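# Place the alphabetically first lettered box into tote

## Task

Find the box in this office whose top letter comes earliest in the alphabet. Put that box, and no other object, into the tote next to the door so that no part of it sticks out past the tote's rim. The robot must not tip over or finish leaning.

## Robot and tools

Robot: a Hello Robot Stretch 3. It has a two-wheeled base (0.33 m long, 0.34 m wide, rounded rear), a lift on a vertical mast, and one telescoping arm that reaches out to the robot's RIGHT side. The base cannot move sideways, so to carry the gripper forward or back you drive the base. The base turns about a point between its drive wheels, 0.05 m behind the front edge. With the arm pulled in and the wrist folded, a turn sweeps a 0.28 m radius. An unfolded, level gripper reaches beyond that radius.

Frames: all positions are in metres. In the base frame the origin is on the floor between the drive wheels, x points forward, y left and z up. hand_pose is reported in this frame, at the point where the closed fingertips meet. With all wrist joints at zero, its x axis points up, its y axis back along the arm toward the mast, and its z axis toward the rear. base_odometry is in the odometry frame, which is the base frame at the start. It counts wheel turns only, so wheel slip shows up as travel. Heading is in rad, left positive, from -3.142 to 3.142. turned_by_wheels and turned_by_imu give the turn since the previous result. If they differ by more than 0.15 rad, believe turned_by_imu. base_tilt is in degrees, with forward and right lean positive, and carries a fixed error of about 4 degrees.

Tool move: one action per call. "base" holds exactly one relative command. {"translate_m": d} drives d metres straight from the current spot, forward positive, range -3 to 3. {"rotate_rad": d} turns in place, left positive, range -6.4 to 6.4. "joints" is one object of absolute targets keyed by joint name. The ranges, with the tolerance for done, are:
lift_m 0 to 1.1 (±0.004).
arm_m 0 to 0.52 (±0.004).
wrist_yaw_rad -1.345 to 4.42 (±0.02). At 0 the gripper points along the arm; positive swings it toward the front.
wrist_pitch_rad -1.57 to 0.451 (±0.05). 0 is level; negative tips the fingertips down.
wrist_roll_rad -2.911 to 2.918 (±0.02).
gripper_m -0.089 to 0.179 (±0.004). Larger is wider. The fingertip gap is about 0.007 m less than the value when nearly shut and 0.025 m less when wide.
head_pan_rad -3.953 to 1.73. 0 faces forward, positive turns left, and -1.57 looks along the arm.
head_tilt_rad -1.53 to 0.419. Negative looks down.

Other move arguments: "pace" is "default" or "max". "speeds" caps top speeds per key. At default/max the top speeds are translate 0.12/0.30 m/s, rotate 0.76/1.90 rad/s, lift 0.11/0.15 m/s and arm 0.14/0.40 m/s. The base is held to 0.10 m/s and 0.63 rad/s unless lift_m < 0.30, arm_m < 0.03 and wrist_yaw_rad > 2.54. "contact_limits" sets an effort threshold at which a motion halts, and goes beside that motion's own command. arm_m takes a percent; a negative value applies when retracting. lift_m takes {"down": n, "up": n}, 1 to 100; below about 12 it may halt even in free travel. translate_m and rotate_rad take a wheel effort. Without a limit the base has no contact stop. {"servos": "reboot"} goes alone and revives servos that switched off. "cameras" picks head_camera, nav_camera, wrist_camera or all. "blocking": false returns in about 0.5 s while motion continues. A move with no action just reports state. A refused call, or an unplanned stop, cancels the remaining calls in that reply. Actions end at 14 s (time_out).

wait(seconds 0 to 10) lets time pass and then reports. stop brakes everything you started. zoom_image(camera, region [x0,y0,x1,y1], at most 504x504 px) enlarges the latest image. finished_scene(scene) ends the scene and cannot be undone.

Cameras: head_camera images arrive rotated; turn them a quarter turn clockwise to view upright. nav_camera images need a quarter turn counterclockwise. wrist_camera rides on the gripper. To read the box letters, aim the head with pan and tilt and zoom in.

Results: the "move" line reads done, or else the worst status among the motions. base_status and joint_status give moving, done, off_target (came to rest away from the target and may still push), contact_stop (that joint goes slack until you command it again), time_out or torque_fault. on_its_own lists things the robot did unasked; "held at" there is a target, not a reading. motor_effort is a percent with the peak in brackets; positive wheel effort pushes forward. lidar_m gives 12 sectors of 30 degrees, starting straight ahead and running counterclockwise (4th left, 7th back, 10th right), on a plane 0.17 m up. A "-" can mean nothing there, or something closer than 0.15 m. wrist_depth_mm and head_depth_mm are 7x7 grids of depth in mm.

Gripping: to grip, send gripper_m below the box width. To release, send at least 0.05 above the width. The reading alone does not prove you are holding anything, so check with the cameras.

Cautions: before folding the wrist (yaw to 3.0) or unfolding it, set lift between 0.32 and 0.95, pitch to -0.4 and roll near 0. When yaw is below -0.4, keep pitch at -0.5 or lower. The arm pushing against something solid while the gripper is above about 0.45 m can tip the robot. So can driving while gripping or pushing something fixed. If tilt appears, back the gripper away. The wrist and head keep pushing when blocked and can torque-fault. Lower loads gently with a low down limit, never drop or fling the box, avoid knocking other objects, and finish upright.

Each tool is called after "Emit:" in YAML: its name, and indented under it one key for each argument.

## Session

Emit:
move:
  joints: {"head_pan_rad": 0.0, "head_tilt_rad": -0.35, "lift_m": 0.28, "wrist_yaw_rad": 2.6}
  pace: "max"
  cameras: ["nav_camera", "head_camera"]

Emit:
move:
  joints: {"head_pan_rad": 1.7, "head_tilt_rad": -0.25}
  pace: "max"
  cameras: ["nav_camera"]

Emit:
move:
  joints: {"head_pan_rad": -1.9, "head_tilt_rad": -0.25}
  pace: "max"
  cameras: ["nav_camera"]

Emit:
move:
  joints: {"head_pan_rad": -3.2, "head_tilt_rad": -0.25}
  pace: "max"
  cameras: ["nav_camera", "head_camera"]

Scene clock: 1.17 s.
move: done
base_odometry: x=+0.000 y=+0.000 heading=+0.000
turned_by_wheels: +0.000
turned_by_imu: +0.000
base_tilt: forward=+0.9 right=+0.0
lidar_m: 0.73 0.74 0.91 1.57 1.58 1.09 1.00 1.01 1.25 1.54 1.22 0.80
head_depth_mm: 617 665 712 758 816 877 952 / 612 649 691 742 803 874 958 / 607 643 687 736 793 858 932 / 601 639 683 729 784 849 926 / 597 635 676 724 776 840 911 / 594 628 670 717 772 829 902 / 590 625 664 712 761 823 890
base_status: not commanded
joint_positions: lift_m=+0.280 arm_m=+0.002 wrist_yaw_rad=+2.603 wrist_pitch_rad=-0.536 wrist_roll_rad=+0.000 gripper_m=+0.037 head_pan_rad=+0.000 head_tilt_rad=-0.349
joint_status: all done
measured_speeds: all 0
motor_effort: left_wheel=-0.6(0.8) right_wheel=+2.1(2.6) lift_m=+19.5(25.1) arm_m=-11.2(11.2) wrist_yaw_rad=-1.7(6.3) wrist_pitch_rad=+2.5(2.8) wrist_roll_rad=+0.8(1.1) gripper_m=+0.8(0.9) head_pan_rad=-0.4(1.6) head_tilt_rad=-2.1(3.9)
hand_pose: x=+0.0855 y=+0.0318 z=+0.2672 quat_wxyz=(+0.362, +0.707, -0.001, +0.608) (m; base frame)
wrist_depth_mm: - - - - - - - / - - - - - - - / 816 817 837 824 820 750 - / 660 646 676 671 656 676 636 / 553 545 559 548 544 556 551 / 227 461 130 441 130 479 472 / 211 247 237 403 402 411 417
pictures: head_camera (sideways), nav_camera (sideways)
Images, in order (width x height): head_camera 896x504, nav_camera 672x504.

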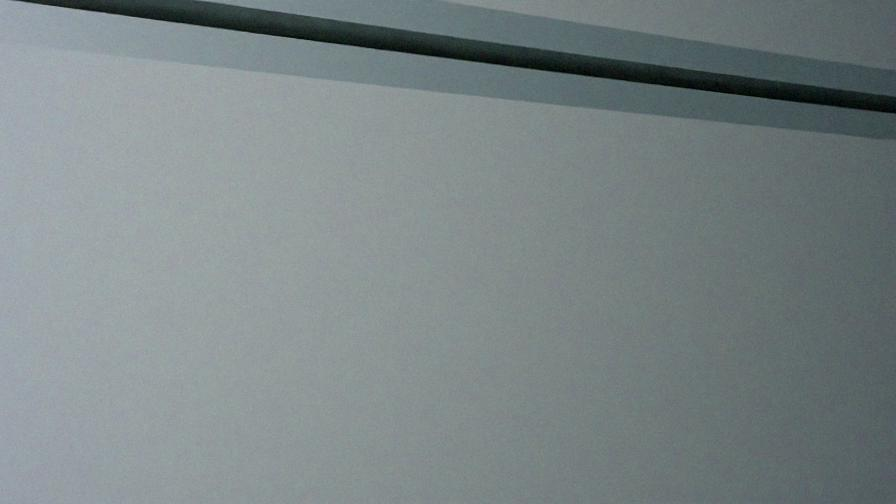

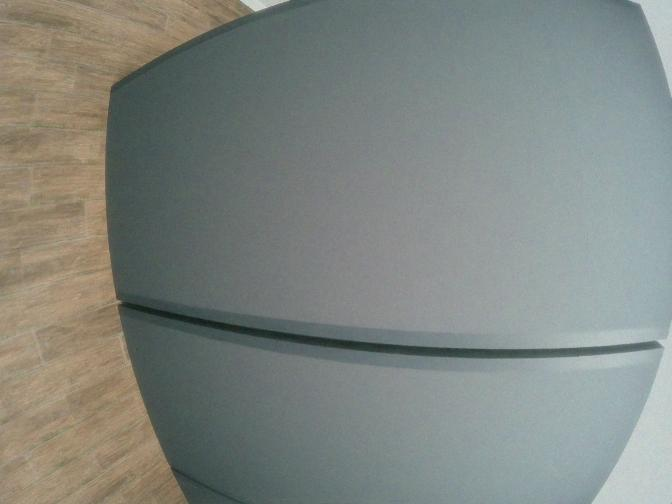

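Scene clock: 2.23 s.
move: done
base_odometry: x=+0.000 y=+0.000 heading=+0.000
turned_by_wheels: +0.000
turned_by_imu: +0.000
base_tilt: forward=+0.8 right=-0.2
lidar_m: 0.73 0.73 0.91 1.57 1.59 1.09 1.00 1.00 1.25 1.55 1.22 0.80
head_depth_mm: 1375 1435 1512 1570 1649 1737 1674 / 1368 1435 1501 1575 1648 1750 1661 / 1376 1440 1503 1571 1664 1762 1660 / 1387 1451 1523 1604 1672 1780 1653 / 1396 1463 1528 1610 1700 1804 1653 / 1421 1474 1550 1634 1717 1814 1652 / - - - - - - -
base_status: not commanded
joint_positions: lift_m=+0.280 arm_m=+0.002 wrist_yaw_rad=+2.603 wrist_pitch_rad=-0.536 wrist_roll_rad=+0.000 gripper_m=+0.037 head_pan_rad=+1.738 head_tilt_rad=-0.254
joint_status: all done
measured_speeds: all 0
motor_effort: left_wheel=-0.4(0.7) right_wheel=+2.1(3.0) lift_m=+19.4(19.9) arm_m=-14.5(14.5) wrist_yaw_rad=-1.6(2.4) wrist_pitch_rad=+2.8(2.8) wrist_roll_rad=+0.8(1.0) gripper_m=+0.1(1.2) head_pan_rad=-0.2(4.8) head_tilt_rad=+5.1(6.5)
hand_pose: x=+0.0855 y=+0.0318 z=+0.2672 quat_wxyz=(+0.362, +0.707, -0.001, +0.608) (m; base frame)
wrist_depth_mm: - - - - - - - / - - - - - - - / 816 838 843 841 832 769 - / 650 663 651 660 670 653 623 / 553 552 548 546 547 546 550 / 225 458 130 451 130 472 471 / 210 246 233 401 401 412 411
pictures: nav_camera (sideways)
Images, in order (width x height): nav_camera 672x504.

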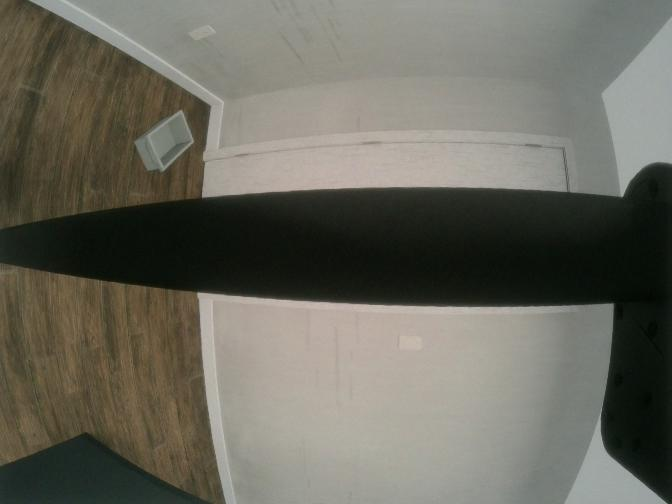

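Scene clock: 5.17 s.
move: done
base_odometry: x=+0.000 y=+0.000 heading=+0.000
turned_by_wheels: +0.000
turned_by_imu: +0.000
base_tilt: forward=+1.0 right=-0.1
lidar_m: 0.73 0.74 0.91 1.57 1.58 1.09 1.00 1.01 1.25 1.55 1.22 0.80
head_depth_mm: 1346 1370 1403 1429 1465 1503 1529 / 1534 1567 1608 1660 1700 1758 1663 / 1807 1860 1926 1909 2038 2000 1658 / 2086 2187 2271 1953 2312 2070 1661 / 2014 2139 2235 1938 2467 2118 1659 / 1958 2039 2141 1906 2360 2129 1640 / 1889 1960 2038 1703 2232 2115 1647
base_status: not commanded
joint_positions: lift_m=+0.280 arm_m=+0.002 wrist_yaw_rad=+2.603 wrist_pitch_rad=-0.536 wrist_roll_rad=+0.000 gripper_m=+0.037 head_pan_rad=-1.916 head_tilt_rad=-0.250
joint_status: all done
measured_speeds: translate_m=+0.000 rotate_rad=+0.000 lift_m=+0.000 arm_m=+0.000 wrist_yaw_rad=+0.000 wrist_pitch_rad=+0.000 wrist_roll_rad=+0.000 head_pan_rad=+0.024 head_tilt_rad=+0.000
motor_effort: left_wheel=-0.5(0.8) right_wheel=+2.2(2.6) lift_m=+19.8(20.1) arm_m=-22.4(22.4) wrist_yaw_rad=-2.0(2.4) wrist_pitch_rad=+2.8(3.0) wrist_roll_rad=+1.1(1.1) gripper_m=+0.4(1.5) head_pan_rad=+2.8(5.2) head_tilt_rad=+3.5(7.5)
hand_pose: x=+0.0855 y=+0.0318 z=+0.2672 quat_wxyz=(+0.362, +0.707, -0.001, +0.608) (m; base frame)
wrist_depth_mm: - - - - - - - / - - - - - - - / 847 827 852 856 817 777 - / 672 658 660 660 666 669 643 / 554 552 553 553 548 554 552 / 226 454 130 447 129 470 469 / 209 248 236 409 399 414 412
pictures: nav_camera (sideways)
Images, in order (width x height): nav_camera 672x504.

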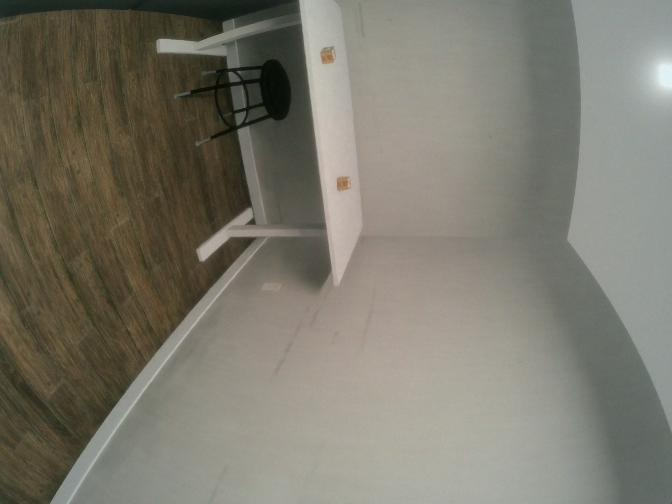

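Scene clock: 6.13 s.
move: done
base_odometry: x=+0.000 y=+0.000 heading=+0.000
turned_by_wheels: +0.000
turned_by_imu: +0.000
base_tilt: forward=+1.0 right=-0.1
lidar_m: 0.73 0.73 0.91 1.57 1.58 1.09 1.00 1.01 1.25 1.55 1.23 0.80
head_depth_mm: 932 979 1028 1083 1143 1205 1286 / 897 936 1007 1060 1119 1189 1251 / 884 926 988 1039 1094 1159 1229 / 865 906 969 1023 1076 1135 1198 / 855 890 953 1001 1052 1111 1169 / 840 877 937 983 1029 1090 1154 / 827 879 918 966 1014 1065 1128
base_status: not commanded
joint_positions: lift_m=+0.280 arm_m=+0.002 wrist_yaw_rad=+2.603 wrist_pitch_rad=-0.536 wrist_roll_rad=+0.000 gripper_m=+0.037 head_pan_rad=-3.233 head_tilt_rad=-0.250
joint_status: all done
measured_speeds: all 0
motor_effort: left_wheel=-0.4(0.6) right_wheel=+1.9(2.6) lift_m=+19.9(20.0) arm_m=-22.3(22.6) wrist_yaw_rad=-2.0(2.2) wrist_pitch_rad=+2.8(2.9) wrist_roll_rad=+0.8(1.0) gripper_m=+0.7(1.6) head_pan_rad=+0.3(5.9) head_tilt_rad=+3.4(6.6)
hand_pose: x=+0.0855 y=+0.0318 z=+0.2672 quat_wxyz=(+0.362, +0.707, -0.001, +0.608) (m; base frame)
wrist_depth_mm: - - - - - - - / - - - - - - - / 834 841 840 834 810 749 - / 665 668 666 678 661 654 632 / 546 545 551 549 552 560 552 / 228 458 130 448 130 469 464 / 211 248 237 399 406 409 414
pictures: head_camera (sideways), nav_camera (sideways)
Images, in order (width x height): head_camera 896x504, nav_camera 672x504.

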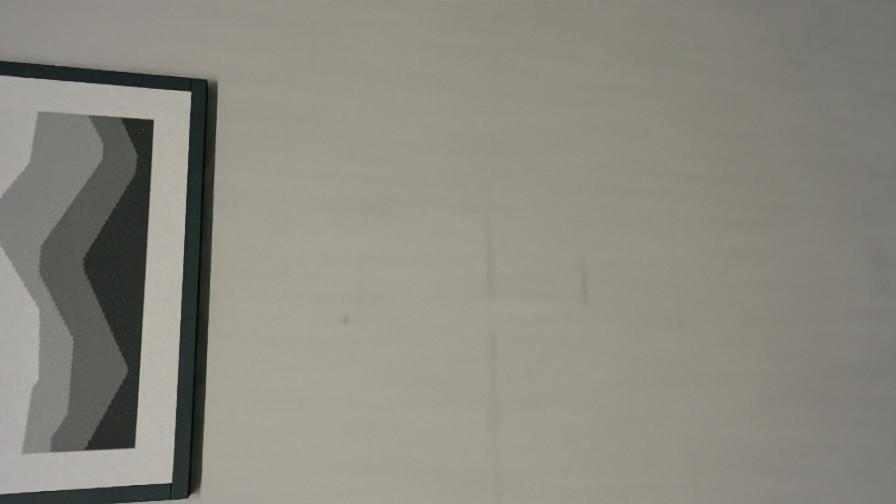

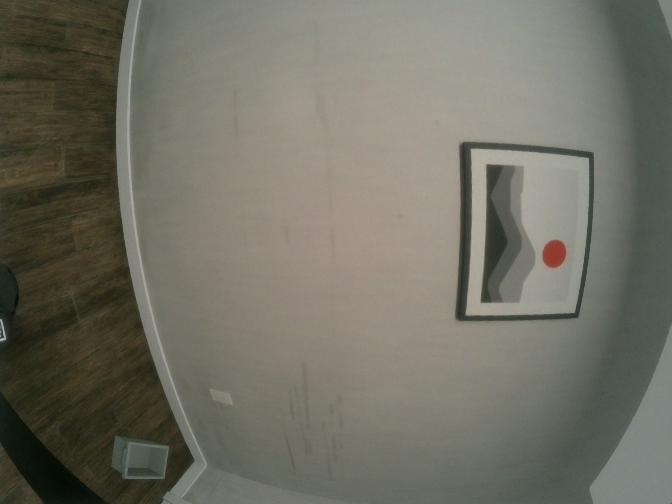

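Emit:
move:
  base: {"rotate_rad": 1.728}
  joints: {"head_pan_rad": -3.32, "head_tilt_rad": -0.28, "wrist_pitch_rad": -0.4}
  pace: "max"
  cameras: []

Emit:
move:
  base: {"translate_m": -0.45}
  pace: "max"
  cameras: ["head_camera"]

Scene clock: 51.67 s.
move: done
base_odometry: x=+0.000 y=+0.000 heading=+1.728
turned_by_wheels: +1.728
turned_by_imu: +1.722
base_tilt: forward=+1.1 right=-0.1
lidar_m: 1.57 1.43 1.04 1.00 1.04 1.41 1.65 1.04 0.76 0.73 0.76 1.65
head_depth_mm: 1999 2100 2193 1863 2221 2104 1639 / 1997 2076 2185 1979 2424 2030 1637 / 1952 2049 2171 1966 2430 2061 1623 / 1932 2025 2153 1942 2398 2067 1609 / 1913 2002 2109 1921 2357 1966 1614 / 1897 1992 2091 1716 1819 1961 1599 / 1867 1952 2064 1709 2293 2045 1608
base_status: done
joint_positions: lift_m=+0.280 arm_m=+0.002 wrist_yaw_rad=+2.603 wrist_pitch_rad=-0.421 wrist_roll_rad=+0.000 gripper_m=+0.037 head_pan_rad=-3.319 head_tilt_rad=-0.278
joint_status: all done
measured_speeds: all 0
motor_effort: left_wheel=-8.3(17.6) right_wheel=+9.5(16.7) lift_m=+20.5(20.5) arm_m=-21.9(22.6) wrist_yaw_rad=-1.7(2.2) wrist_pitch_rad=+3.8(5.0) wrist_roll_rad=+0.8(1.1) gripper_m=+0.5(1.1) head_pan_rad=-3.2(4.7) head_tilt_rad=-0.9(2.4)
hand_pose: x=+0.0937 y=+0.0455 z=+0.2920 quat_wxyz=(+0.327, +0.706, -0.041, +0.627) (m; base frame)
wrist_depth_mm: 820 911 - - - - - / 824 968 - - - - - / 912 962 - - - - - / 811 800 794 809 811 817 824 / 635 646 632 642 634 643 637 / 537 525 129 496 130 535 534 / 224 456 266 458 426 455 451
pictures: none
No camera images: "cameras" was empty.

Scene clock: 54.47 s.
move: done
base_odometry: x=+0.070 y=-0.444 heading=+1.727
turned_by_wheels: +0.000
turned_by_imu: +0.000
base_tilt: forward=+1.0 right=+0.0
lidar_m: 2.02 1.42 1.03 1.00 1.03 1.40 1.10 1.05 0.76 0.73 0.76 1.03
head_depth_mm: 1592 1664 1744 1623 1192 1870 1601 / 1567 1647 1735 1619 1183 2026 1625 / 1540 1623 1711 1607 1177 1977 1611 / 1528 1608 1683 1589 1172 1977 1614 / 1519 1585 1658 1574 1161 1846 1554 / 1495 1563 1645 1562 1157 1831 1565 / 1481 1547 1633 1550 1100 1527 1552
base_status: done
joint_positions: lift_m=+0.280 arm_m=+0.002 wrist_yaw_rad=+2.603 wrist_pitch_rad=-0.420 wrist_roll_rad=+0.000 gripper_m=+0.037 head_pan_rad=-3.320 head_tilt_rad=-0.280
joint_status: not commanded
measured_speeds: all 0
motor_effort: left_wheel=-7.9(15.8) right_wheel=+0.6(11.2) lift_m=+20.7(21.1) arm_m=-20.3(22.4) wrist_yaw_rad=-1.4(2.2) wrist_pitch_rad=+3.4(4.0) wrist_roll_rad=+0.8(1.1) gripper_m=-0.4(1.5) head_pan_rad=-3.0(4.3) head_tilt_rad=-0.8(2.2)
hand_pose: x=+0.0938 y=+0.0456 z=+0.2922 quat_wxyz=(+0.327, +0.706, -0.042, +0.628) (m; base frame)
wrist_depth_mm: 807 886 - - - - - / 856 949 - - - - - / 885 976 - - - - - / 817 802 816 809 817 808 797 / 626 635 652 640 640 645 640 / 530 521 129 501 130 528 538 / 222 453 267 450 429 455 453
pictures: head_camera (sideways)
Images, in order (width x height): head_camera 896x504.

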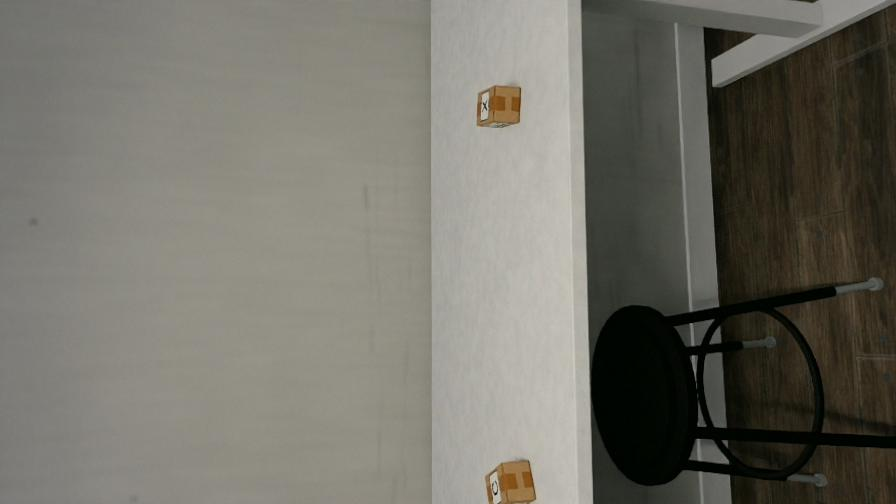

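Emit:
zoom_image:
  camera: "head_camera"
  region: [470, 78, 526, 134]

Emit:
zoom_image:
  camera: "head_camera"
  region: [482, 448, 538, 504]

Emit:
move:
  base: {"rotate_rad": -0.132}
  joints: {"head_pan_rad": 0.0, "head_tilt_rad": -0.5}
  pace: "max"
  cameras: ["nav_camera", "head_camera"]

Emit:
move:
  base: {"translate_m": 1.5}
  pace: "max"
  cameras: ["nav_camera"]

Scaled by 9.000 from the camera's 896x504 image, which has a finer 1280x720 frame.

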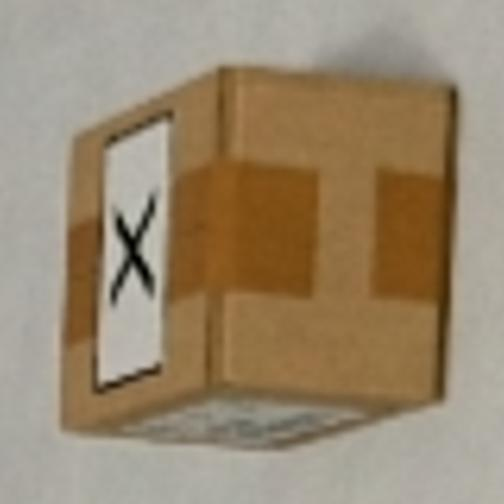

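Scaled by 9.000 from the camera's 896x504 image, which has a finer 1280x720 frame.

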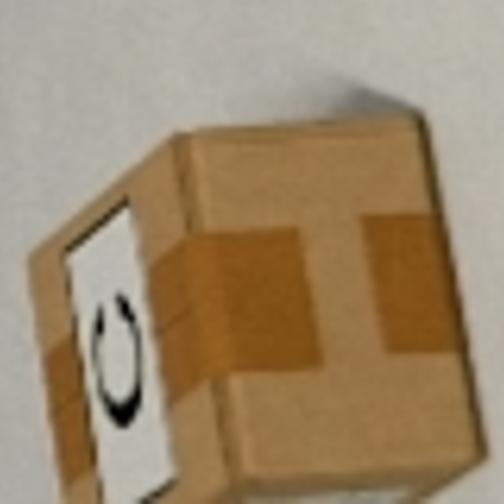

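Scene clock: 62.63 s.
move: done
base_odometry: x=+0.070 y=-0.444 heading=+1.596
turned_by_wheels: -0.132
turned_by_imu: -0.131
base_tilt: forward=+1.1 right=-0.1
lidar_m: 2.01 1.65 1.08 0.99 1.00 1.26 1.20 1.11 0.80 0.73 0.74 0.92
head_depth_mm: 1762 1922 2116 2333 2016 1606 1341 / 1757 1917 2118 2315 1991 1610 1342 / 1758 1916 2085 2306 1992 1597 1347 / 1744 1872 2070 2248 2005 1604 1335 / 1721 1876 2059 2265 2005 1595 1341 / 1712 1870 2036 2268 1998 1593 1332 / 1707 1847 2043 2236 1915 1581 1331
base_status: done
joint_positions: lift_m=+0.280 arm_m=+0.002 wrist_yaw_rad=+2.603 wrist_pitch_rad=-0.420 wrist_roll_rad=+0.000 gripper_m=+0.037 head_pan_rad=+0.016 head_tilt_rad=-0.503
joint_status: all done
measured_speeds: translate_m=+0.000 rotate_rad=+0.000 lift_m=+0.000 arm_m=+0.000 wrist_yaw_rad=+0.000 wrist_pitch_rad=+0.000 wrist_roll_rad=+0.000 head_pan_rad=-0.024 head_tilt_rad=+0.000
motor_effort: left_wheel=+9.3(12.9) right_wheel=-7.3(14.4) lift_m=+21.8(22.2) arm_m=-17.7(18.5) wrist_yaw_rad=-1.5(2.1) wrist_pitch_rad=+3.5(3.9) wrist_roll_rad=+0.8(1.1) gripper_m=-0.1(1.3) head_pan_rad=-3.9(6.0) head_tilt_rad=+0.9(3.9)
hand_pose: x=+0.0938 y=+0.0456 z=+0.2922 quat_wxyz=(+0.327, +0.706, -0.042, +0.628) (m; base frame)
wrist_depth_mm: 801 885 - - - - - / 844 950 - - - - - / 887 967 - - - - - / 808 819 818 809 818 803 794 / 645 638 644 646 632 653 642 / 531 533 129 496 130 527 526 / 224 450 267 452 435 448 454
pictures: head_camera (sideways), nav_camera (sideways)
Images, in order (width x height): head_camera 896x504, nav_camera 672x504.

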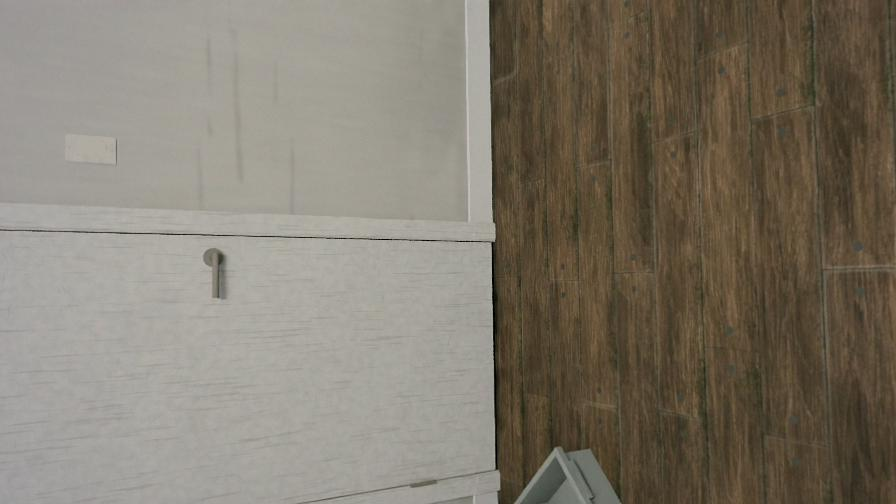

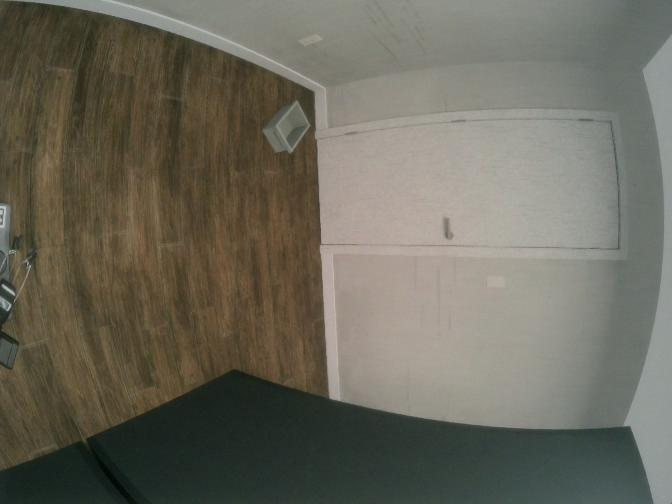

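Scene clock: 69.03 s.
move: done
base_odometry: x=+0.032 y=+1.055 heading=+1.596
turned_by_wheels: +0.000
turned_by_imu: -0.001
base_tilt: forward=+1.1 right=-0.2
lidar_m: 0.53 0.55 0.68 1.20 1.21 1.51 2.77 0.88 0.66 1.03 0.93 0.61
head_depth_mm: 458 493 545 604 675 768 886 / 454 489 540 596 668 756 872 / 451 489 535 593 662 747 865 / 447 486 532 579 647 733 839 / 418 453 495 548 613 691 796 / 421 461 503 555 620 697 803 / 424 458 500 552 594 693 795
base_status: done
joint_positions: lift_m=+0.280 arm_m=+0.002 wrist_yaw_rad=+2.602 wrist_pitch_rad=-0.420 wrist_roll_rad=+0.000 gripper_m=+0.037 head_pan_rad=+0.000 head_tilt_rad=-0.499
joint_status: not commanded
measured_speeds: all 0
motor_effort: left_wheel=+9.1(17.7) right_wheel=-1.0(8.9) lift_m=+23.1(23.3) arm_m=-15.8(17.9) wrist_yaw_rad=-1.9(2.2) wrist_pitch_rad=+3.5(4.0) wrist_roll_rad=+0.8(1.1) gripper_m=-0.4(1.5) head_pan_rad=-3.5(4.6) head_tilt_rad=+2.3(4.5)
hand_pose: x=+0.0938 y=+0.0456 z=+0.2923 quat_wxyz=(+0.327, +0.706, -0.042, +0.628) (m; base frame)
wrist_depth_mm: 951 - - 775 591 471 392 / - - - 839 638 498 409 / 997 908 - 965 664 523 414 / 738 726 802 814 732 535 440 / 644 631 641 637 636 593 468 / 537 536 129 498 130 526 491 / 224 450 266 457 431 459 457
pictures: nav_camera (sideways)
Images, in order (width x height): nav_camera 672x504.

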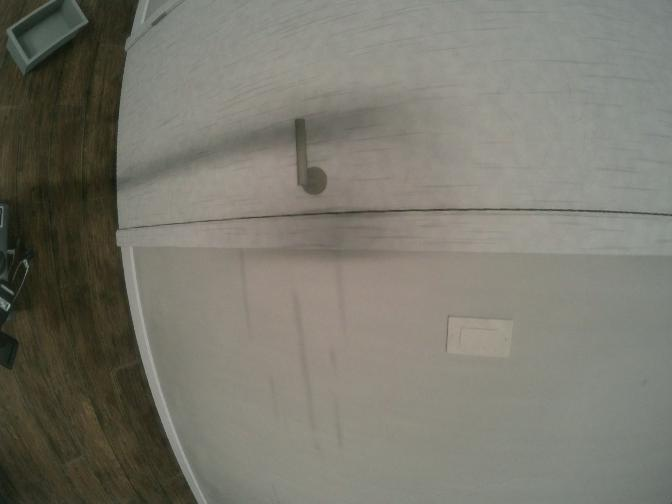

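Emit:
move:
  base: {"rotate_rad": -1.439}
  joints: {"head_pan_rad": -0.9, "head_tilt_rad": -0.3}
  pace: "max"
  cameras: []

Emit:
move:
  base: {"translate_m": 1.1}
  pace: "max"
  cameras: ["nav_camera"]

Scene clock: 75.93 s.
move: done
base_odometry: x=+0.032 y=+1.055 heading=+0.157
turned_by_wheels: -1.439
turned_by_imu: -1.432
base_tilt: forward=+1.0 right=+0.0
lidar_m: 2.11 0.79 0.58 0.53 0.57 0.78 1.20 1.24 1.72 2.00 0.74 0.66
head_depth_mm: 956 1037 1133 1254 1395 1581 1597 / 833 894 966 1051 1151 1263 1415 / 738 787 841 901 974 1058 1160 / 663 700 743 790 843 909 983 / 599 631 667 705 750 796 853 / 551 577 612 649 689 741 793 / 575 614 660 710 772 839 923
base_status: done
joint_positions: lift_m=+0.280 arm_m=+0.002 wrist_yaw_rad=+2.602 wrist_pitch_rad=-0.420 wrist_roll_rad=+0.000 gripper_m=+0.037 head_pan_rad=-0.911 head_tilt_rad=-0.299
joint_status: all done
measured_speeds: all 0
motor_effort: left_wheel=+9.1(17.7) right_wheel=-8.0(15.6) lift_m=+24.0(24.3) arm_m=-21.9(22.5) wrist_yaw_rad=-1.7(2.0) wrist_pitch_rad=+3.4(3.9) wrist_roll_rad=+0.9(1.0) gripper_m=+0.8(1.4) head_pan_rad=+3.6(6.2) head_tilt_rad=+4.0(5.4)
hand_pose: x=+0.0938 y=+0.0456 z=+0.2923 quat_wxyz=(+0.327, +0.706, -0.042, +0.628) (m; base frame)
wrist_depth_mm: 443 515 585 680 787 947 - / 473 544 639 744 881 - - / 504 555 670 785 939 - - / 531 602 718 792 795 801 790 / 591 625 637 631 638 638 646 / 536 525 129 497 130 525 524 / 222 452 264 460 433 460 448
pictures: none
No camera images: "cameras" was empty.

Scene clock: 80.97 s.
move: done
base_odometry: x=+1.119 y=+1.228 heading=+0.157
turned_by_wheels: +0.000
turned_by_imu: +0.000
base_tilt: forward=+0.8 right=+0.0
lidar_m: 2.01 0.78 0.57 0.55 0.58 0.79 2.25 0.57 0.42 0.42 3.04 2.48
head_depth_mm: 3120 3241 3309 3431 2761 2039 1599 / 3311 3513 3646 3702 2763 2008 1593 / 3509 3720 3846 - 2755 2016 1586 / 3234 3435 3658 3770 2729 1992 1573 / 2930 3116 3217 3428 2709 2000 1573 / 2678 2815 2874 2971 2650 2006 1578 / 2469 2603 2640 2830 2696 1988 1566
base_status: done
joint_positions: lift_m=+0.280 arm_m=+0.002 wrist_yaw_rad=+2.602 wrist_pitch_rad=-0.420 wrist_roll_rad=+0.000 gripper_m=+0.037 head_pan_rad=-0.900 head_tilt_rad=-0.299
joint_status: not commanded
measured_speeds: all 0
motor_effort: left_wheel=+2.3(17.1) right_wheel=+4.1(13.6) lift_m=+24.9(25.1) arm_m=-16.7(22.0) wrist_yaw_rad=-1.8(2.2) wrist_pitch_rad=+3.5(4.0) wrist_roll_rad=+0.8(1.1) gripper_m=+0.0(1.4) head_pan_rad=+1.5(4.1) head_tilt_rad=+2.4(4.6)
hand_pose: x=+0.0938 y=+0.0456 z=+0.2923 quat_wxyz=(+0.327, +0.706, -0.042, +0.628) (m; base frame)
wrist_depth_mm: 454 503 563 659 754 959 - / 479 540 616 726 860 - - / 514 580 658 772 962 - - / 539 602 703 780 812 812 808 / 561 619 641 639 641 637 648 / 535 533 129 502 129 531 532 / 224 453 264 453 427 452 454
pictures: nav_camera (sideways)
Images, in order (width x height): nav_camera 672x504.

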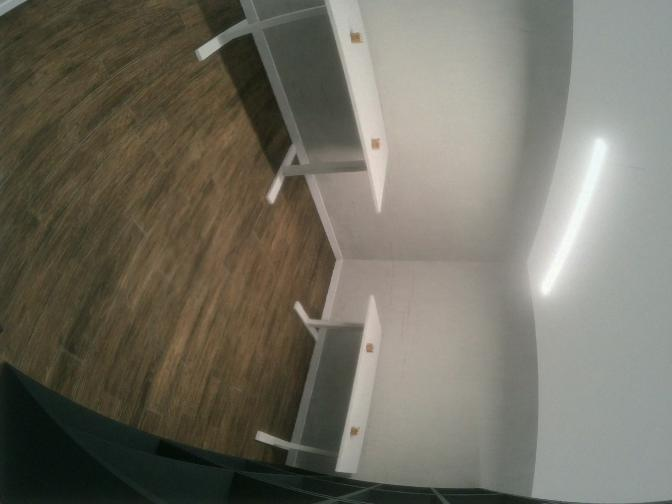

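Emit:
move:
  base: {"rotate_rad": -0.943}
  joints: {"head_pan_rad": 1.35, "head_tilt_rad": -0.28}
  pace: "max"
  cameras: []

Emit:
move:
  base: {"translate_m": 1.53}
  pace: "max"
  cameras: ["head_camera", "nav_camera"]

Scene clock: 96.67 s.
move: done
base_odometry: x=+1.119 y=+1.228 heading=-0.785
turned_by_wheels: -0.943
turned_by_imu: -0.939
base_tilt: forward=+0.8 right=+0.0
lidar_m: 3.04 2.48 1.50 0.71 0.56 0.55 0.60 0.90 2.29 0.52 0.42 1.28
head_depth_mm: 2019 2213 2329 2420 2571 2076 1616 / 1483 1652 1808 2028 2237 2064 1611 / 1203 1279 1376 1479 1641 1791 1622 / 999 1056 1122 1194 1259 1382 1469 / 844 886 933 980 1029 1124 1191 / 758 789 823 861 904 950 1001 / 674 697 724 753 785 819 858
base_status: done
joint_positions: lift_m=+0.280 arm_m=+0.002 wrist_yaw_rad=+2.602 wrist_pitch_rad=-0.420 wrist_roll_rad=+0.000 gripper_m=+0.037 head_pan_rad=+1.366 head_tilt_rad=-0.281
joint_status: all done
measured_speeds: translate_m=+0.000 rotate_rad=+0.000 lift_m=+0.000 arm_m=+0.000 wrist_yaw_rad=+0.000 wrist_pitch_rad=+0.000 wrist_roll_rad=+0.000 head_pan_rad=-0.024 head_tilt_rad=+0.000
motor_effort: left_wheel=+9.8(17.3) right_wheel=-8.4(15.7) lift_m=+26.0(26.1) arm_m=-21.7(22.4) wrist_yaw_rad=-1.5(2.1) wrist_pitch_rad=+3.4(3.8) wrist_roll_rad=+0.9(1.0) gripper_m=+0.2(1.3) head_pan_rad=-3.5(5.0) head_tilt_rad=+4.0(6.5)
hand_pose: x=+0.0938 y=+0.0456 z=+0.2923 quat_wxyz=(+0.327, +0.706, -0.042, +0.628) (m; base frame)
wrist_depth_mm: 675 954 - - - - - / 676 962 - - - - - / 715 933 - - - - - / 694 795 810 814 816 810 800 / 654 654 638 637 642 638 639 / 534 535 129 495 130 532 535 / 225 453 265 455 426 458 455
pictures: none
No camera images: "cameras" was empty.

Scene clock: 103.17 s.
move: done
base_odometry: x=+2.201 y=+0.146 heading=-0.785
turned_by_wheels: +0.000
turned_by_imu: +0.000
base_tilt: forward=+1.1 right=+0.0
lidar_m: 1.98 1.14 1.55 1.46 1.79 1.76 1.30 1.27 1.02 1.43 1.70 1.59
head_depth_mm: 1348 1397 1459 1490 939 1668 1633 / 1405 1462 1508 1549 989 1759 1614 / 1468 1521 1601 1596 983 1841 1609 / 1537 1605 1685 1583 1032 1940 1606 / 1616 1706 1790 1567 1093 2017 1613 / 1692 1788 1886 1562 1153 1832 1611 / 1802 1911 2029 1544 2282 2019 1560
base_status: done
joint_positions: lift_m=+0.280 arm_m=+0.002 wrist_yaw_rad=+2.602 wrist_pitch_rad=-0.420 wrist_roll_rad=+0.000 gripper_m=+0.037 head_pan_rad=+1.350 head_tilt_rad=-0.280
joint_status: not commanded
measured_speeds: all 0
motor_effort: left_wheel=+8.0(17.4) right_wheel=+0.5(13.1) lift_m=+27.1(27.4) arm_m=-19.2(22.5) wrist_yaw_rad=-1.7(2.0) wrist_pitch_rad=+3.3(3.9) wrist_roll_rad=+0.8(1.1) gripper_m=-0.4(1.4) head_pan_rad=-3.0(4.7) head_tilt_rad=+3.0(5.5)
hand_pose: x=+0.0938 y=+0.0456 z=+0.2923 quat_wxyz=(+0.327, +0.706, -0.042, +0.628) (m; base frame)
wrist_depth_mm: - - - - - - - / - - - - - - - / - - - - - - - / 807 802 820 795 814 816 820 / 648 643 654 637 652 638 640 / 536 534 129 500 130 527 524 / 225 450 266 452 429 450 458
pictures: head_camera (sideways), nav_camera (sideways)
Images, in order (width x height): head_camera 896x504, nav_camera 672x504.

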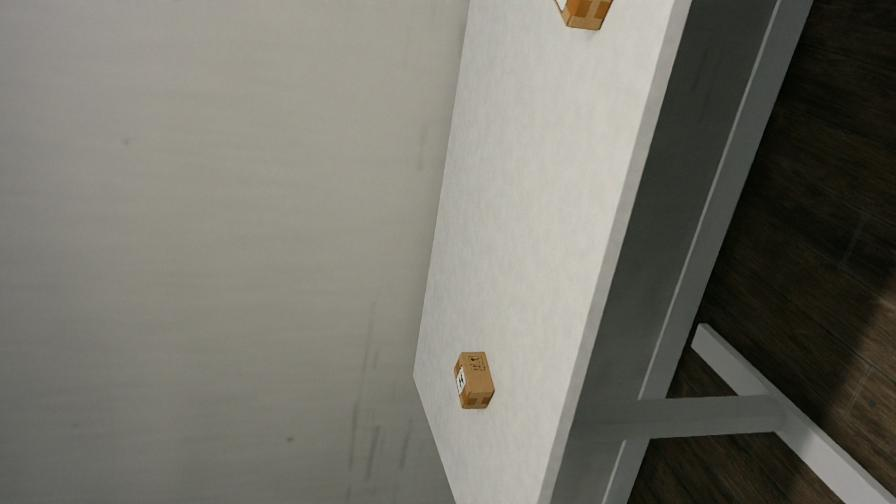

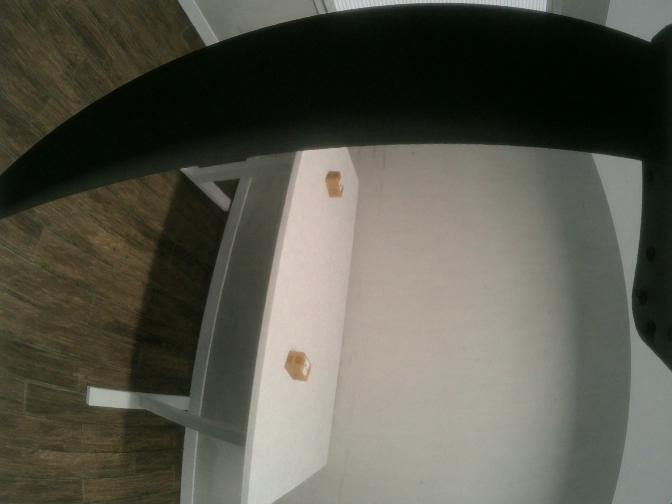

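Emit:
zoom_image:
  camera: "head_camera"
  region: [445, 350, 505, 410]

Emit:
move:
  joints: {"head_pan_rad": 0.97, "head_tilt_rad": -0.35}
  pace: "max"
  cameras: ["head_camera"]

Emit:
zoom_image:
  camera: "head_camera"
  region: [490, 200, 590, 300]

Emit:
move:
  joints: {"head_pan_rad": -0.75, "head_tilt_rad": -0.25}
  pace: "max"
  cameras: ["head_camera"]

Scaled by 8.400 from the camera's 896x504 image, which has a finer 1280x720 frame.

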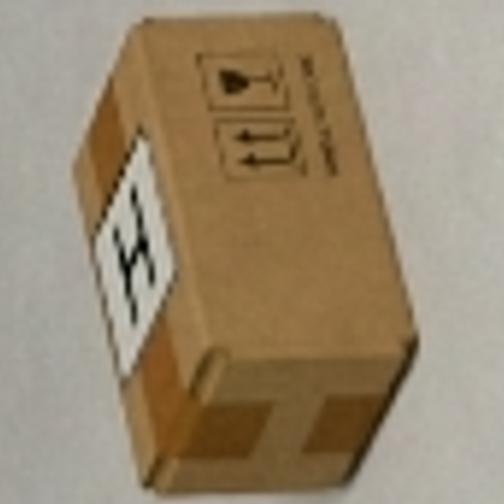

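Scene clock: 107.60 s.
move: done
base_odometry: x=+2.201 y=+0.146 heading=-0.785
turned_by_wheels: +0.000
turned_by_imu: +0.001
base_tilt: forward=+1.0 right=-0.1
lidar_m: 1.98 1.14 1.55 1.45 1.78 1.77 1.30 1.27 1.02 1.42 1.70 1.59
head_depth_mm: 1299 1383 1478 1314 915 1771 1523 / 1319 1396 1484 1309 914 1732 1421 / 1333 1410 1506 1296 958 1819 1517 / 1351 1428 1513 1298 957 1833 1512 / 1356 1431 1528 1282 950 1840 1519 / 1368 1462 1545 1283 942 1865 1505 / 1377 1464 1548 1278 990 1872 1500
base_status: not commanded
joint_positions: lift_m=+0.280 arm_m=+0.002 wrist_yaw_rad=+2.602 wrist_pitch_rad=-0.420 wrist_roll_rad=+0.000 gripper_m=+0.037 head_pan_rad=+0.960 head_tilt_rad=-0.344
joint_status: all done
measured_speeds: all 0
motor_effort: left_wheel=+8.1(8.3) right_wheel=+0.6(0.7) lift_m=+27.8(27.9) arm_m=-18.1(18.3) wrist_yaw_rad=-1.6(1.8) wrist_pitch_rad=+3.7(3.8) wrist_roll_rad=+0.8(1.0) gripper_m=+0.6(0.9) head_pan_rad=-1.8(6.5) head_tilt_rad=-1.6(3.1)
hand_pose: x=+0.0938 y=+0.0456 z=+0.2923 quat_wxyz=(+0.327, +0.706, -0.042, +0.628) (m; base frame)
wrist_depth_mm: - - - - - - - / - - - - - - - / - - - - - - - / 814 843 841 825 804 833 811 / 644 639 643 645 629 655 636 / 535 523 129 496 129 532 531 / 224 451 265 456 431 450 458
pictures: head_camera (sideways)
Images, in order (width x height): head_camera 896x504.

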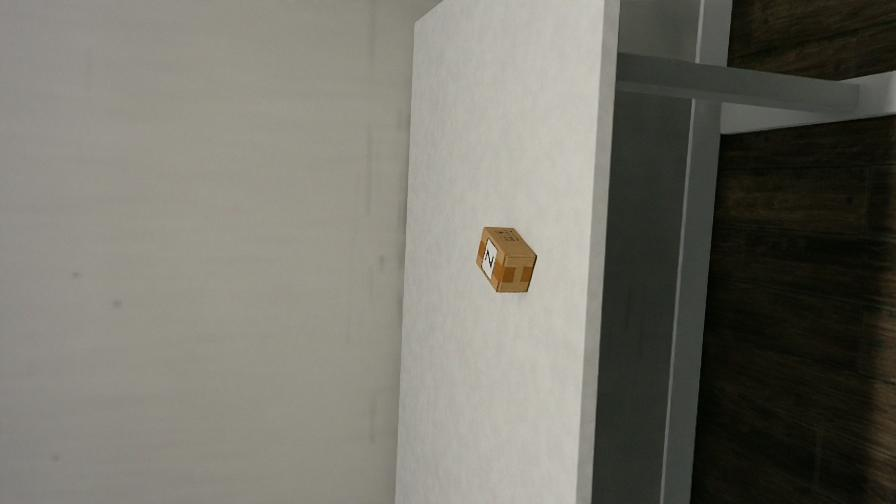

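Scaled by 5.040 from the camera's 896x504 image, which has a finer 1280x720 frame.

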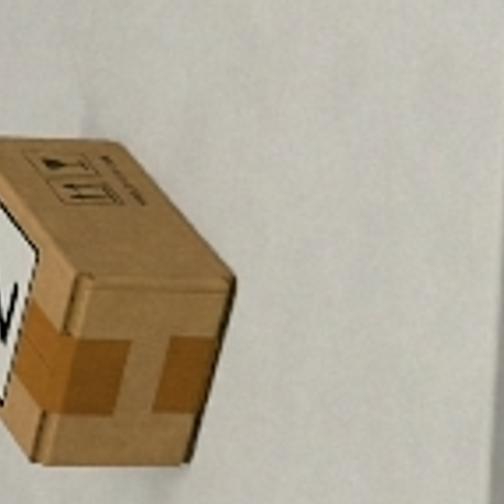

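Scene clock: 108.67 s.
move: done
base_odometry: x=+2.201 y=+0.146 heading=-0.785
turned_by_wheels: +0.000
turned_by_imu: +0.000
base_tilt: forward=+0.8 right=+0.0
lidar_m: 1.97 1.14 1.55 1.46 1.79 1.77 1.30 1.27 1.01 1.43 1.70 1.58
head_depth_mm: 1807 1900 1992 2070 1464 1976 1683 / 1795 1876 1976 2038 1551 2147 1660 / 1772 1860 1948 2027 1537 2132 1663 / 1769 1860 1936 1982 1518 2137 1649 / 1746 1821 1917 1996 1506 2115 1641 / 1732 1819 1906 1968 1374 2103 1639 / 1738 1793 1879 1943 1403 2034 1635
base_status: not commanded
joint_positions: lift_m=+0.280 arm_m=+0.002 wrist_yaw_rad=+2.602 wrist_pitch_rad=-0.420 wrist_roll_rad=+0.000 gripper_m=+0.037 head_pan_rad=-0.795 head_tilt_rad=-0.252
joint_status: all done
measured_speeds: all 0
motor_effort: left_wheel=+8.1(8.2) right_wheel=+0.5(0.6) lift_m=+27.9(28.2) arm_m=-17.5(18.0) wrist_yaw_rad=-1.3(2.0) wrist_pitch_rad=+3.3(3.8) wrist_roll_rad=+0.8(0.9) gripper_m=+0.4(1.3) head_pan_rad=+2.3(5.2) head_tilt_rad=+4.5(7.5)
hand_pose: x=+0.0938 y=+0.0456 z=+0.2923 quat_wxyz=(+0.327, +0.706, -0.042, +0.628) (m; base frame)
wrist_depth_mm: - - - - - - - / - - - - - - - / - - - - - - - / 791 814 801 825 802 824 808 / 635 637 643 648 648 639 642 / 531 528 129 500 130 537 531 / 223 462 265 455 428 451 458
pictures: head_camera (sideways)
Images, in order (width x height): head_camera 896x504.

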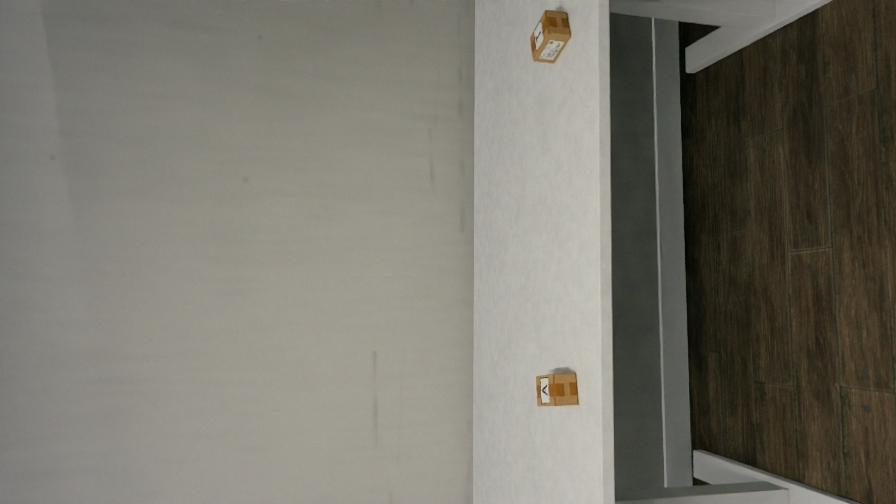

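Emit:
zoom_image:
  camera: "head_camera"
  region: [534, 366, 582, 414]

Emit:
zoom_image:
  camera: "head_camera"
  region: [526, 8, 578, 64]

Scaled by 10.500 from the camera's 896x504 image, which has a finer 1280x720 frame.

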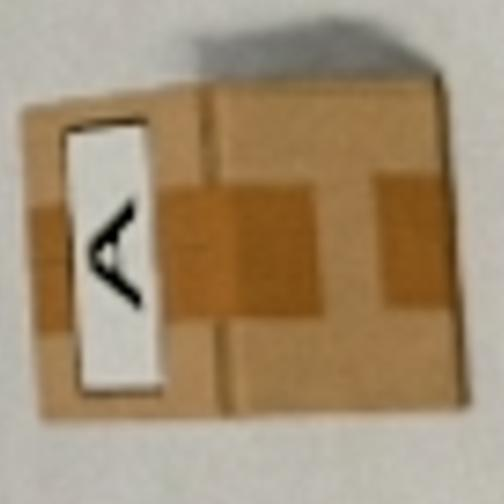

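Scaled by 9.000 from the camera's 896x504 image, which has a finer 1280x720 frame.

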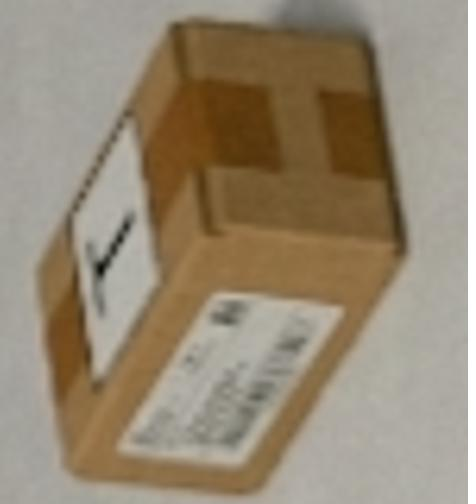

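Emit:
move:
  base: {"rotate_rad": -0.515}
  joints: {"head_pan_rad": -1.57, "head_tilt_rad": -0.6}
  pace: "max"
  cameras: []

Emit:
move:
  base: {"translate_m": 0.7}
  pace: "max"
  cameras: []

Emit:
move:
  base: {"rotate_rad": 1.457}
  pace: "max"
  cameras: ["head_camera"]

Scene clock: 140.57 s.
move: done
base_odometry: x=+2.201 y=+0.146 heading=-1.299
turned_by_wheels: -0.515
turned_by_imu: -0.512
base_tilt: forward=+0.8 right=-0.1
lidar_m: 1.58 1.96 1.14 1.55 1.68 1.78 1.77 1.28 1.28 1.02 1.43 1.69
head_depth_mm: 1219 1142 1481 1343 1633 1451 1270 / 1229 1148 1508 1337 1696 1474 1267 / 877 978 1106 1250 1601 1495 1263 / 1267 1045 1545 1280 1579 1482 1260 / 1302 1228 1577 1394 1688 1482 1263 / 1327 1217 1619 1442 1675 1479 1260 / 1350 1218 1636 1439 1693 1477 1264
base_status: done
joint_positions: lift_m=+0.280 arm_m=+0.002 wrist_yaw_rad=+2.602 wrist_pitch_rad=-0.420 wrist_roll_rad=+0.000 gripper_m=+0.037 head_pan_rad=-1.584 head_tilt_rad=-0.598
joint_status: all done
measured_speeds: all 0
motor_effort: left_wheel=+9.1(18.5) right_wheel=-8.8(15.1) lift_m=+29.0(29.3) arm_m=-16.9(17.0) wrist_yaw_rad=-1.4(1.9) wrist_pitch_rad=+3.3(3.7) wrist_roll_rad=+0.8(1.0) gripper_m=+0.6(1.5) head_pan_rad=+1.9(4.0) head_tilt_rad=-3.8(5.5)
hand_pose: x=+0.0938 y=+0.0456 z=+0.2923 quat_wxyz=(+0.327, +0.706, -0.042, +0.628) (m; base frame)
wrist_depth_mm: - - - - - - - / - - - - - - - / - - - - - - - / 800 816 819 831 820 821 800 / 644 634 639 639 629 642 638 / 520 527 128 497 129 534 531 / 224 446 264 457 433 452 452
pictures: none
No camera images: "cameras" was empty.

Scene clock: 144.23 s.
move: done
base_odometry: x=+2.389 y=-0.528 heading=-1.299
turned_by_wheels: +0.000
turned_by_imu: +0.000
base_tilt: forward=+1.1 right=-0.1
lidar_m: 0.90 0.91 1.47 1.11 1.11 1.93 2.45 1.83 1.23 1.15 1.19 1.31
head_depth_mm: 1298 1231 1576 1392 1697 1488 1270 / 1323 1230 1581 1434 1686 1493 1267 / 1340 1227 1621 1444 1673 1496 1268 / 1310 1291 1579 1496 1686 1485 1257 / 1003 1104 1211 1383 1614 1474 1267 / 1408 1207 1695 1899 1686 1473 1275 / 1446 1443 1702 1122 1722 1476 1266
base_status: done
joint_positions: lift_m=+0.280 arm_m=+0.002 wrist_yaw_rad=+2.602 wrist_pitch_rad=-0.420 wrist_roll_rad=+0.000 gripper_m=+0.037 head_pan_rad=-1.571 head_tilt_rad=-0.600
joint_status: not commanded
measured_speeds: all 0
motor_effort: left_wheel=+10.2(20.8) right_wheel=-4.1(8.4) lift_m=+30.0(30.0) arm_m=-21.9(22.5) wrist_yaw_rad=-1.9(2.0) wrist_pitch_rad=+3.3(3.8) wrist_roll_rad=+0.7(1.1) gripper_m=-0.1(1.6) head_pan_rad=+2.4(4.5) head_tilt_rad=-3.7(4.8)
hand_pose: x=+0.0938 y=+0.0456 z=+0.2923 quat_wxyz=(+0.327, +0.706, -0.042, +0.628) (m; base frame)
wrist_depth_mm: - - - - - - - / - - - - - - - / - - - - - - - / 805 808 800 817 800 743 770 / 648 635 651 633 634 644 635 / 542 528 128 497 129 532 535 / 223 451 265 452 424 459 462
pictures: none
No camera images: "cameras" was empty.

Scene clock: 146.27 s.
move: done
base_odometry: x=+2.389 y=-0.528 heading=+0.157
turned_by_wheels: +1.457
turned_by_imu: +1.452
base_tilt: forward=+1.0 right=-0.2
lidar_m: 1.46 1.10 1.93 2.45 1.83 1.23 1.21 1.15 1.24 1.30 0.90 1.51
head_depth_mm: 1094 1204 1295 1009 798 1392 1267 / 1090 1214 1308 1004 796 1410 1265 / 1109 1220 1297 1001 793 1417 1267 / 1111 1230 1307 1008 768 1408 1263 / 1122 1237 1312 1002 793 1448 1272 / 1133 1246 1330 1002 792 1377 1252 / 1141 1257 1363 999 790 1444 1252
base_status: done
joint_positions: lift_m=+0.280 arm_m=+0.002 wrist_yaw_rad=+2.602 wrist_pitch_rad=-0.420 wrist_roll_rad=+0.000 gripper_m=+0.037 head_pan_rad=-1.570 head_tilt_rad=-0.601
joint_status: not commanded
measured_speeds: all 0
motor_effort: left_wheel=-8.1(17.1) right_wheel=+9.9(17.3) lift_m=+29.8(30.3) arm_m=-22.0(22.9) wrist_yaw_rad=-1.7(2.0) wrist_pitch_rad=+3.6(3.7) wrist_roll_rad=+0.7(1.0) gripper_m=-0.7(1.2) head_pan_rad=+3.9(4.0) head_tilt_rad=-2.4(4.4)
hand_pose: x=+0.0938 y=+0.0456 z=+0.2923 quat_wxyz=(+0.327, +0.706, -0.042, +0.628) (m; base frame)
wrist_depth_mm: - - - - - - - / - - - - - - - / - - - - - - - / 802 814 815 814 835 821 828 / 640 664 632 643 634 656 657 / 531 533 128 495 130 532 531 / 223 452 266 449 430 452 456
pictures: head_camera (sideways)
Images, in order (width x height): head_camera 896x504.

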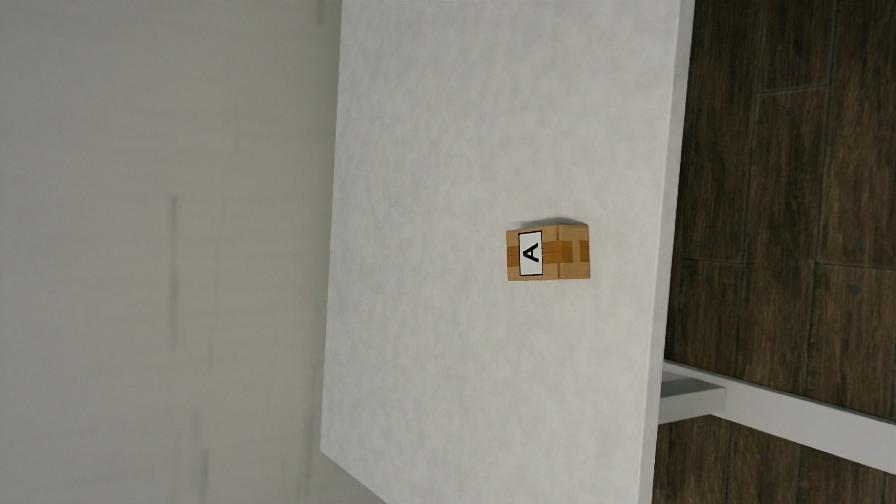

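Emit:
move:
  base: {"translate_m": 0.049}
  joints: {"lift_m": 0.9, "wrist_yaw_rad": 0.07, "gripper_m": 0.14}
  pace: "max"
  cameras: []

Emit:
move:
  joints: {"wrist_pitch_rad": -0.8, "arm_m": 0.33}
  pace: "max"
  cameras: ["wrist_camera", "head_camera"]

Scene clock: 168.27 s.
move: done
base_odometry: x=+2.437 y=-0.520 heading=+0.157
turned_by_wheels: +0.000
turned_by_imu: +0.001
base_tilt: forward=+1.1 right=-0.3
lidar_m: 1.41 1.06 1.91 2.45 1.86 1.27 1.21 1.20 1.35 1.30 0.89 1.46
head_depth_mm: 1092 1200 1292 1009 798 696 - / 1102 1212 1295 1005 794 709 - / 1102 1221 1301 1009 771 283 - / 1115 1225 1304 1003 768 326 1191 / 1121 1240 1309 999 795 1412 1264 / 1132 1246 1321 1002 791 1373 1227 / 1139 1255 1382 1000 790 1432 1264
base_status: done
joint_positions: lift_m=+0.900 arm_m=+0.002 wrist_yaw_rad=+0.073 wrist_pitch_rad=-0.419 wrist_roll_rad=+0.000 gripper_m=+0.140 head_pan_rad=-1.570 head_tilt_rad=-0.601
joint_status: all done
measured_speeds: all 0
motor_effort: left_wheel=-1.2(7.6) right_wheel=+7.2(16.5) lift_m=+30.9(34.1) arm_m=-17.0(20.4) wrist_yaw_rad=-1.8(7.7) wrist_pitch_rad=+3.5(3.7) wrist_roll_rad=+0.8(1.1) gripper_m=-0.3(92.5) head_pan_rad=+1.5(3.9) head_tilt_rad=-0.7(2.6)
hand_pose: x=-0.0052 y=-0.3704 z=+0.9125 quat_wxyz=(+0.697, +0.172, -0.685, -0.122) (m; base frame)
wrist_depth_mm: - - - 951 986 949 930 / - - - - - - 993 / - - - - - - - / - - - - - - - / - 149 - 440 - 146 - / - 124 - - - 121 - / - - - - - 127 103
pictures: none
No camera images: "cameras" was empty.

Scene clock: 170.37 s.
move: done
base_odometry: x=+2.437 y=-0.520 heading=+0.157
turned_by_wheels: +0.000
turned_by_imu: +0.000
base_tilt: forward=+1.0 right=-0.1
lidar_m: 1.41 1.06 1.91 2.45 1.87 1.27 1.21 1.20 1.35 1.30 0.89 1.46
head_depth_mm: 1094 1195 432 346 751 1387 1276 / 1098 1212 439 452 796 1423 1265 / 1109 1217 467 472 771 1411 1263 / 1110 1224 1309 1002 770 1403 1264 / 1117 1234 1304 1002 791 1434 1265 / 1130 1244 1317 997 792 1368 1229 / 1137 1248 1386 996 786 1442 1262
base_status: not commanded
joint_positions: lift_m=+0.900 arm_m=+0.330 wrist_yaw_rad=+0.072 wrist_pitch_rad=-0.810 wrist_roll_rad=+0.000 gripper_m=+0.140 head_pan_rad=-1.570 head_tilt_rad=-0.601
joint_status: all done
measured_speeds: all 0
motor_effort: left_wheel=-1.3(1.5) right_wheel=+6.6(7.4) lift_m=+29.4(31.0) arm_m=+23.1(25.1) wrist_yaw_rad=-1.5(2.3) wrist_pitch_rad=+1.6(4.0) wrist_roll_rad=+0.5(1.0) gripper_m=+0.1(1.5) head_pan_rad=+1.0(3.2) head_tilt_rad=-0.2(1.6)
hand_pose: x=-0.0101 y=-0.6339 z=+0.8366 quat_wxyz=(+0.660, +0.302, -0.639, -0.255) (m; base frame)
wrist_depth_mm: 834 - - - - - - / - - - - - - - / - - - - - - - / - - - - - - - / - 150 301 242 297 147 301 / 284 125 278 229 280 121 277 / - 245 255 208 254 244 250
pictures: head_camera (sideways), wrist_camera
Images, in order (width x height): head_camera 896x504, wrist_camera 644x364.

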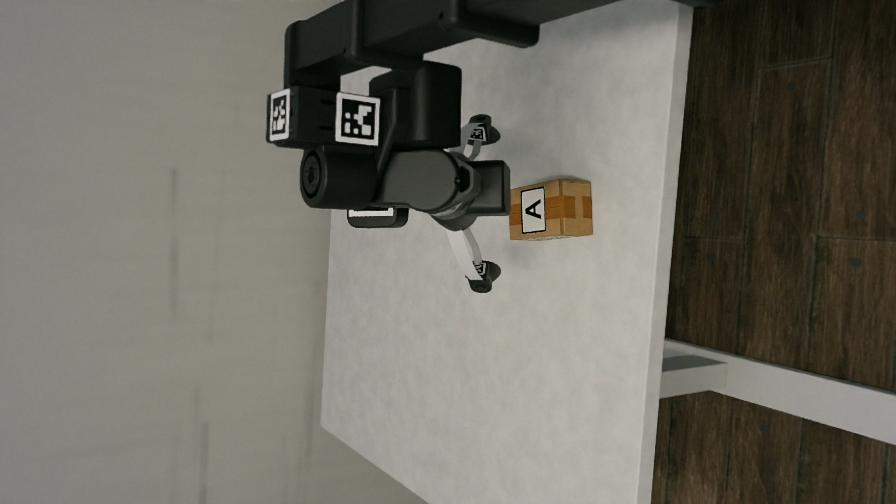

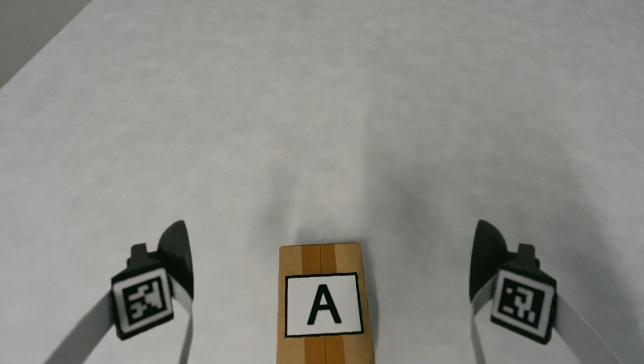

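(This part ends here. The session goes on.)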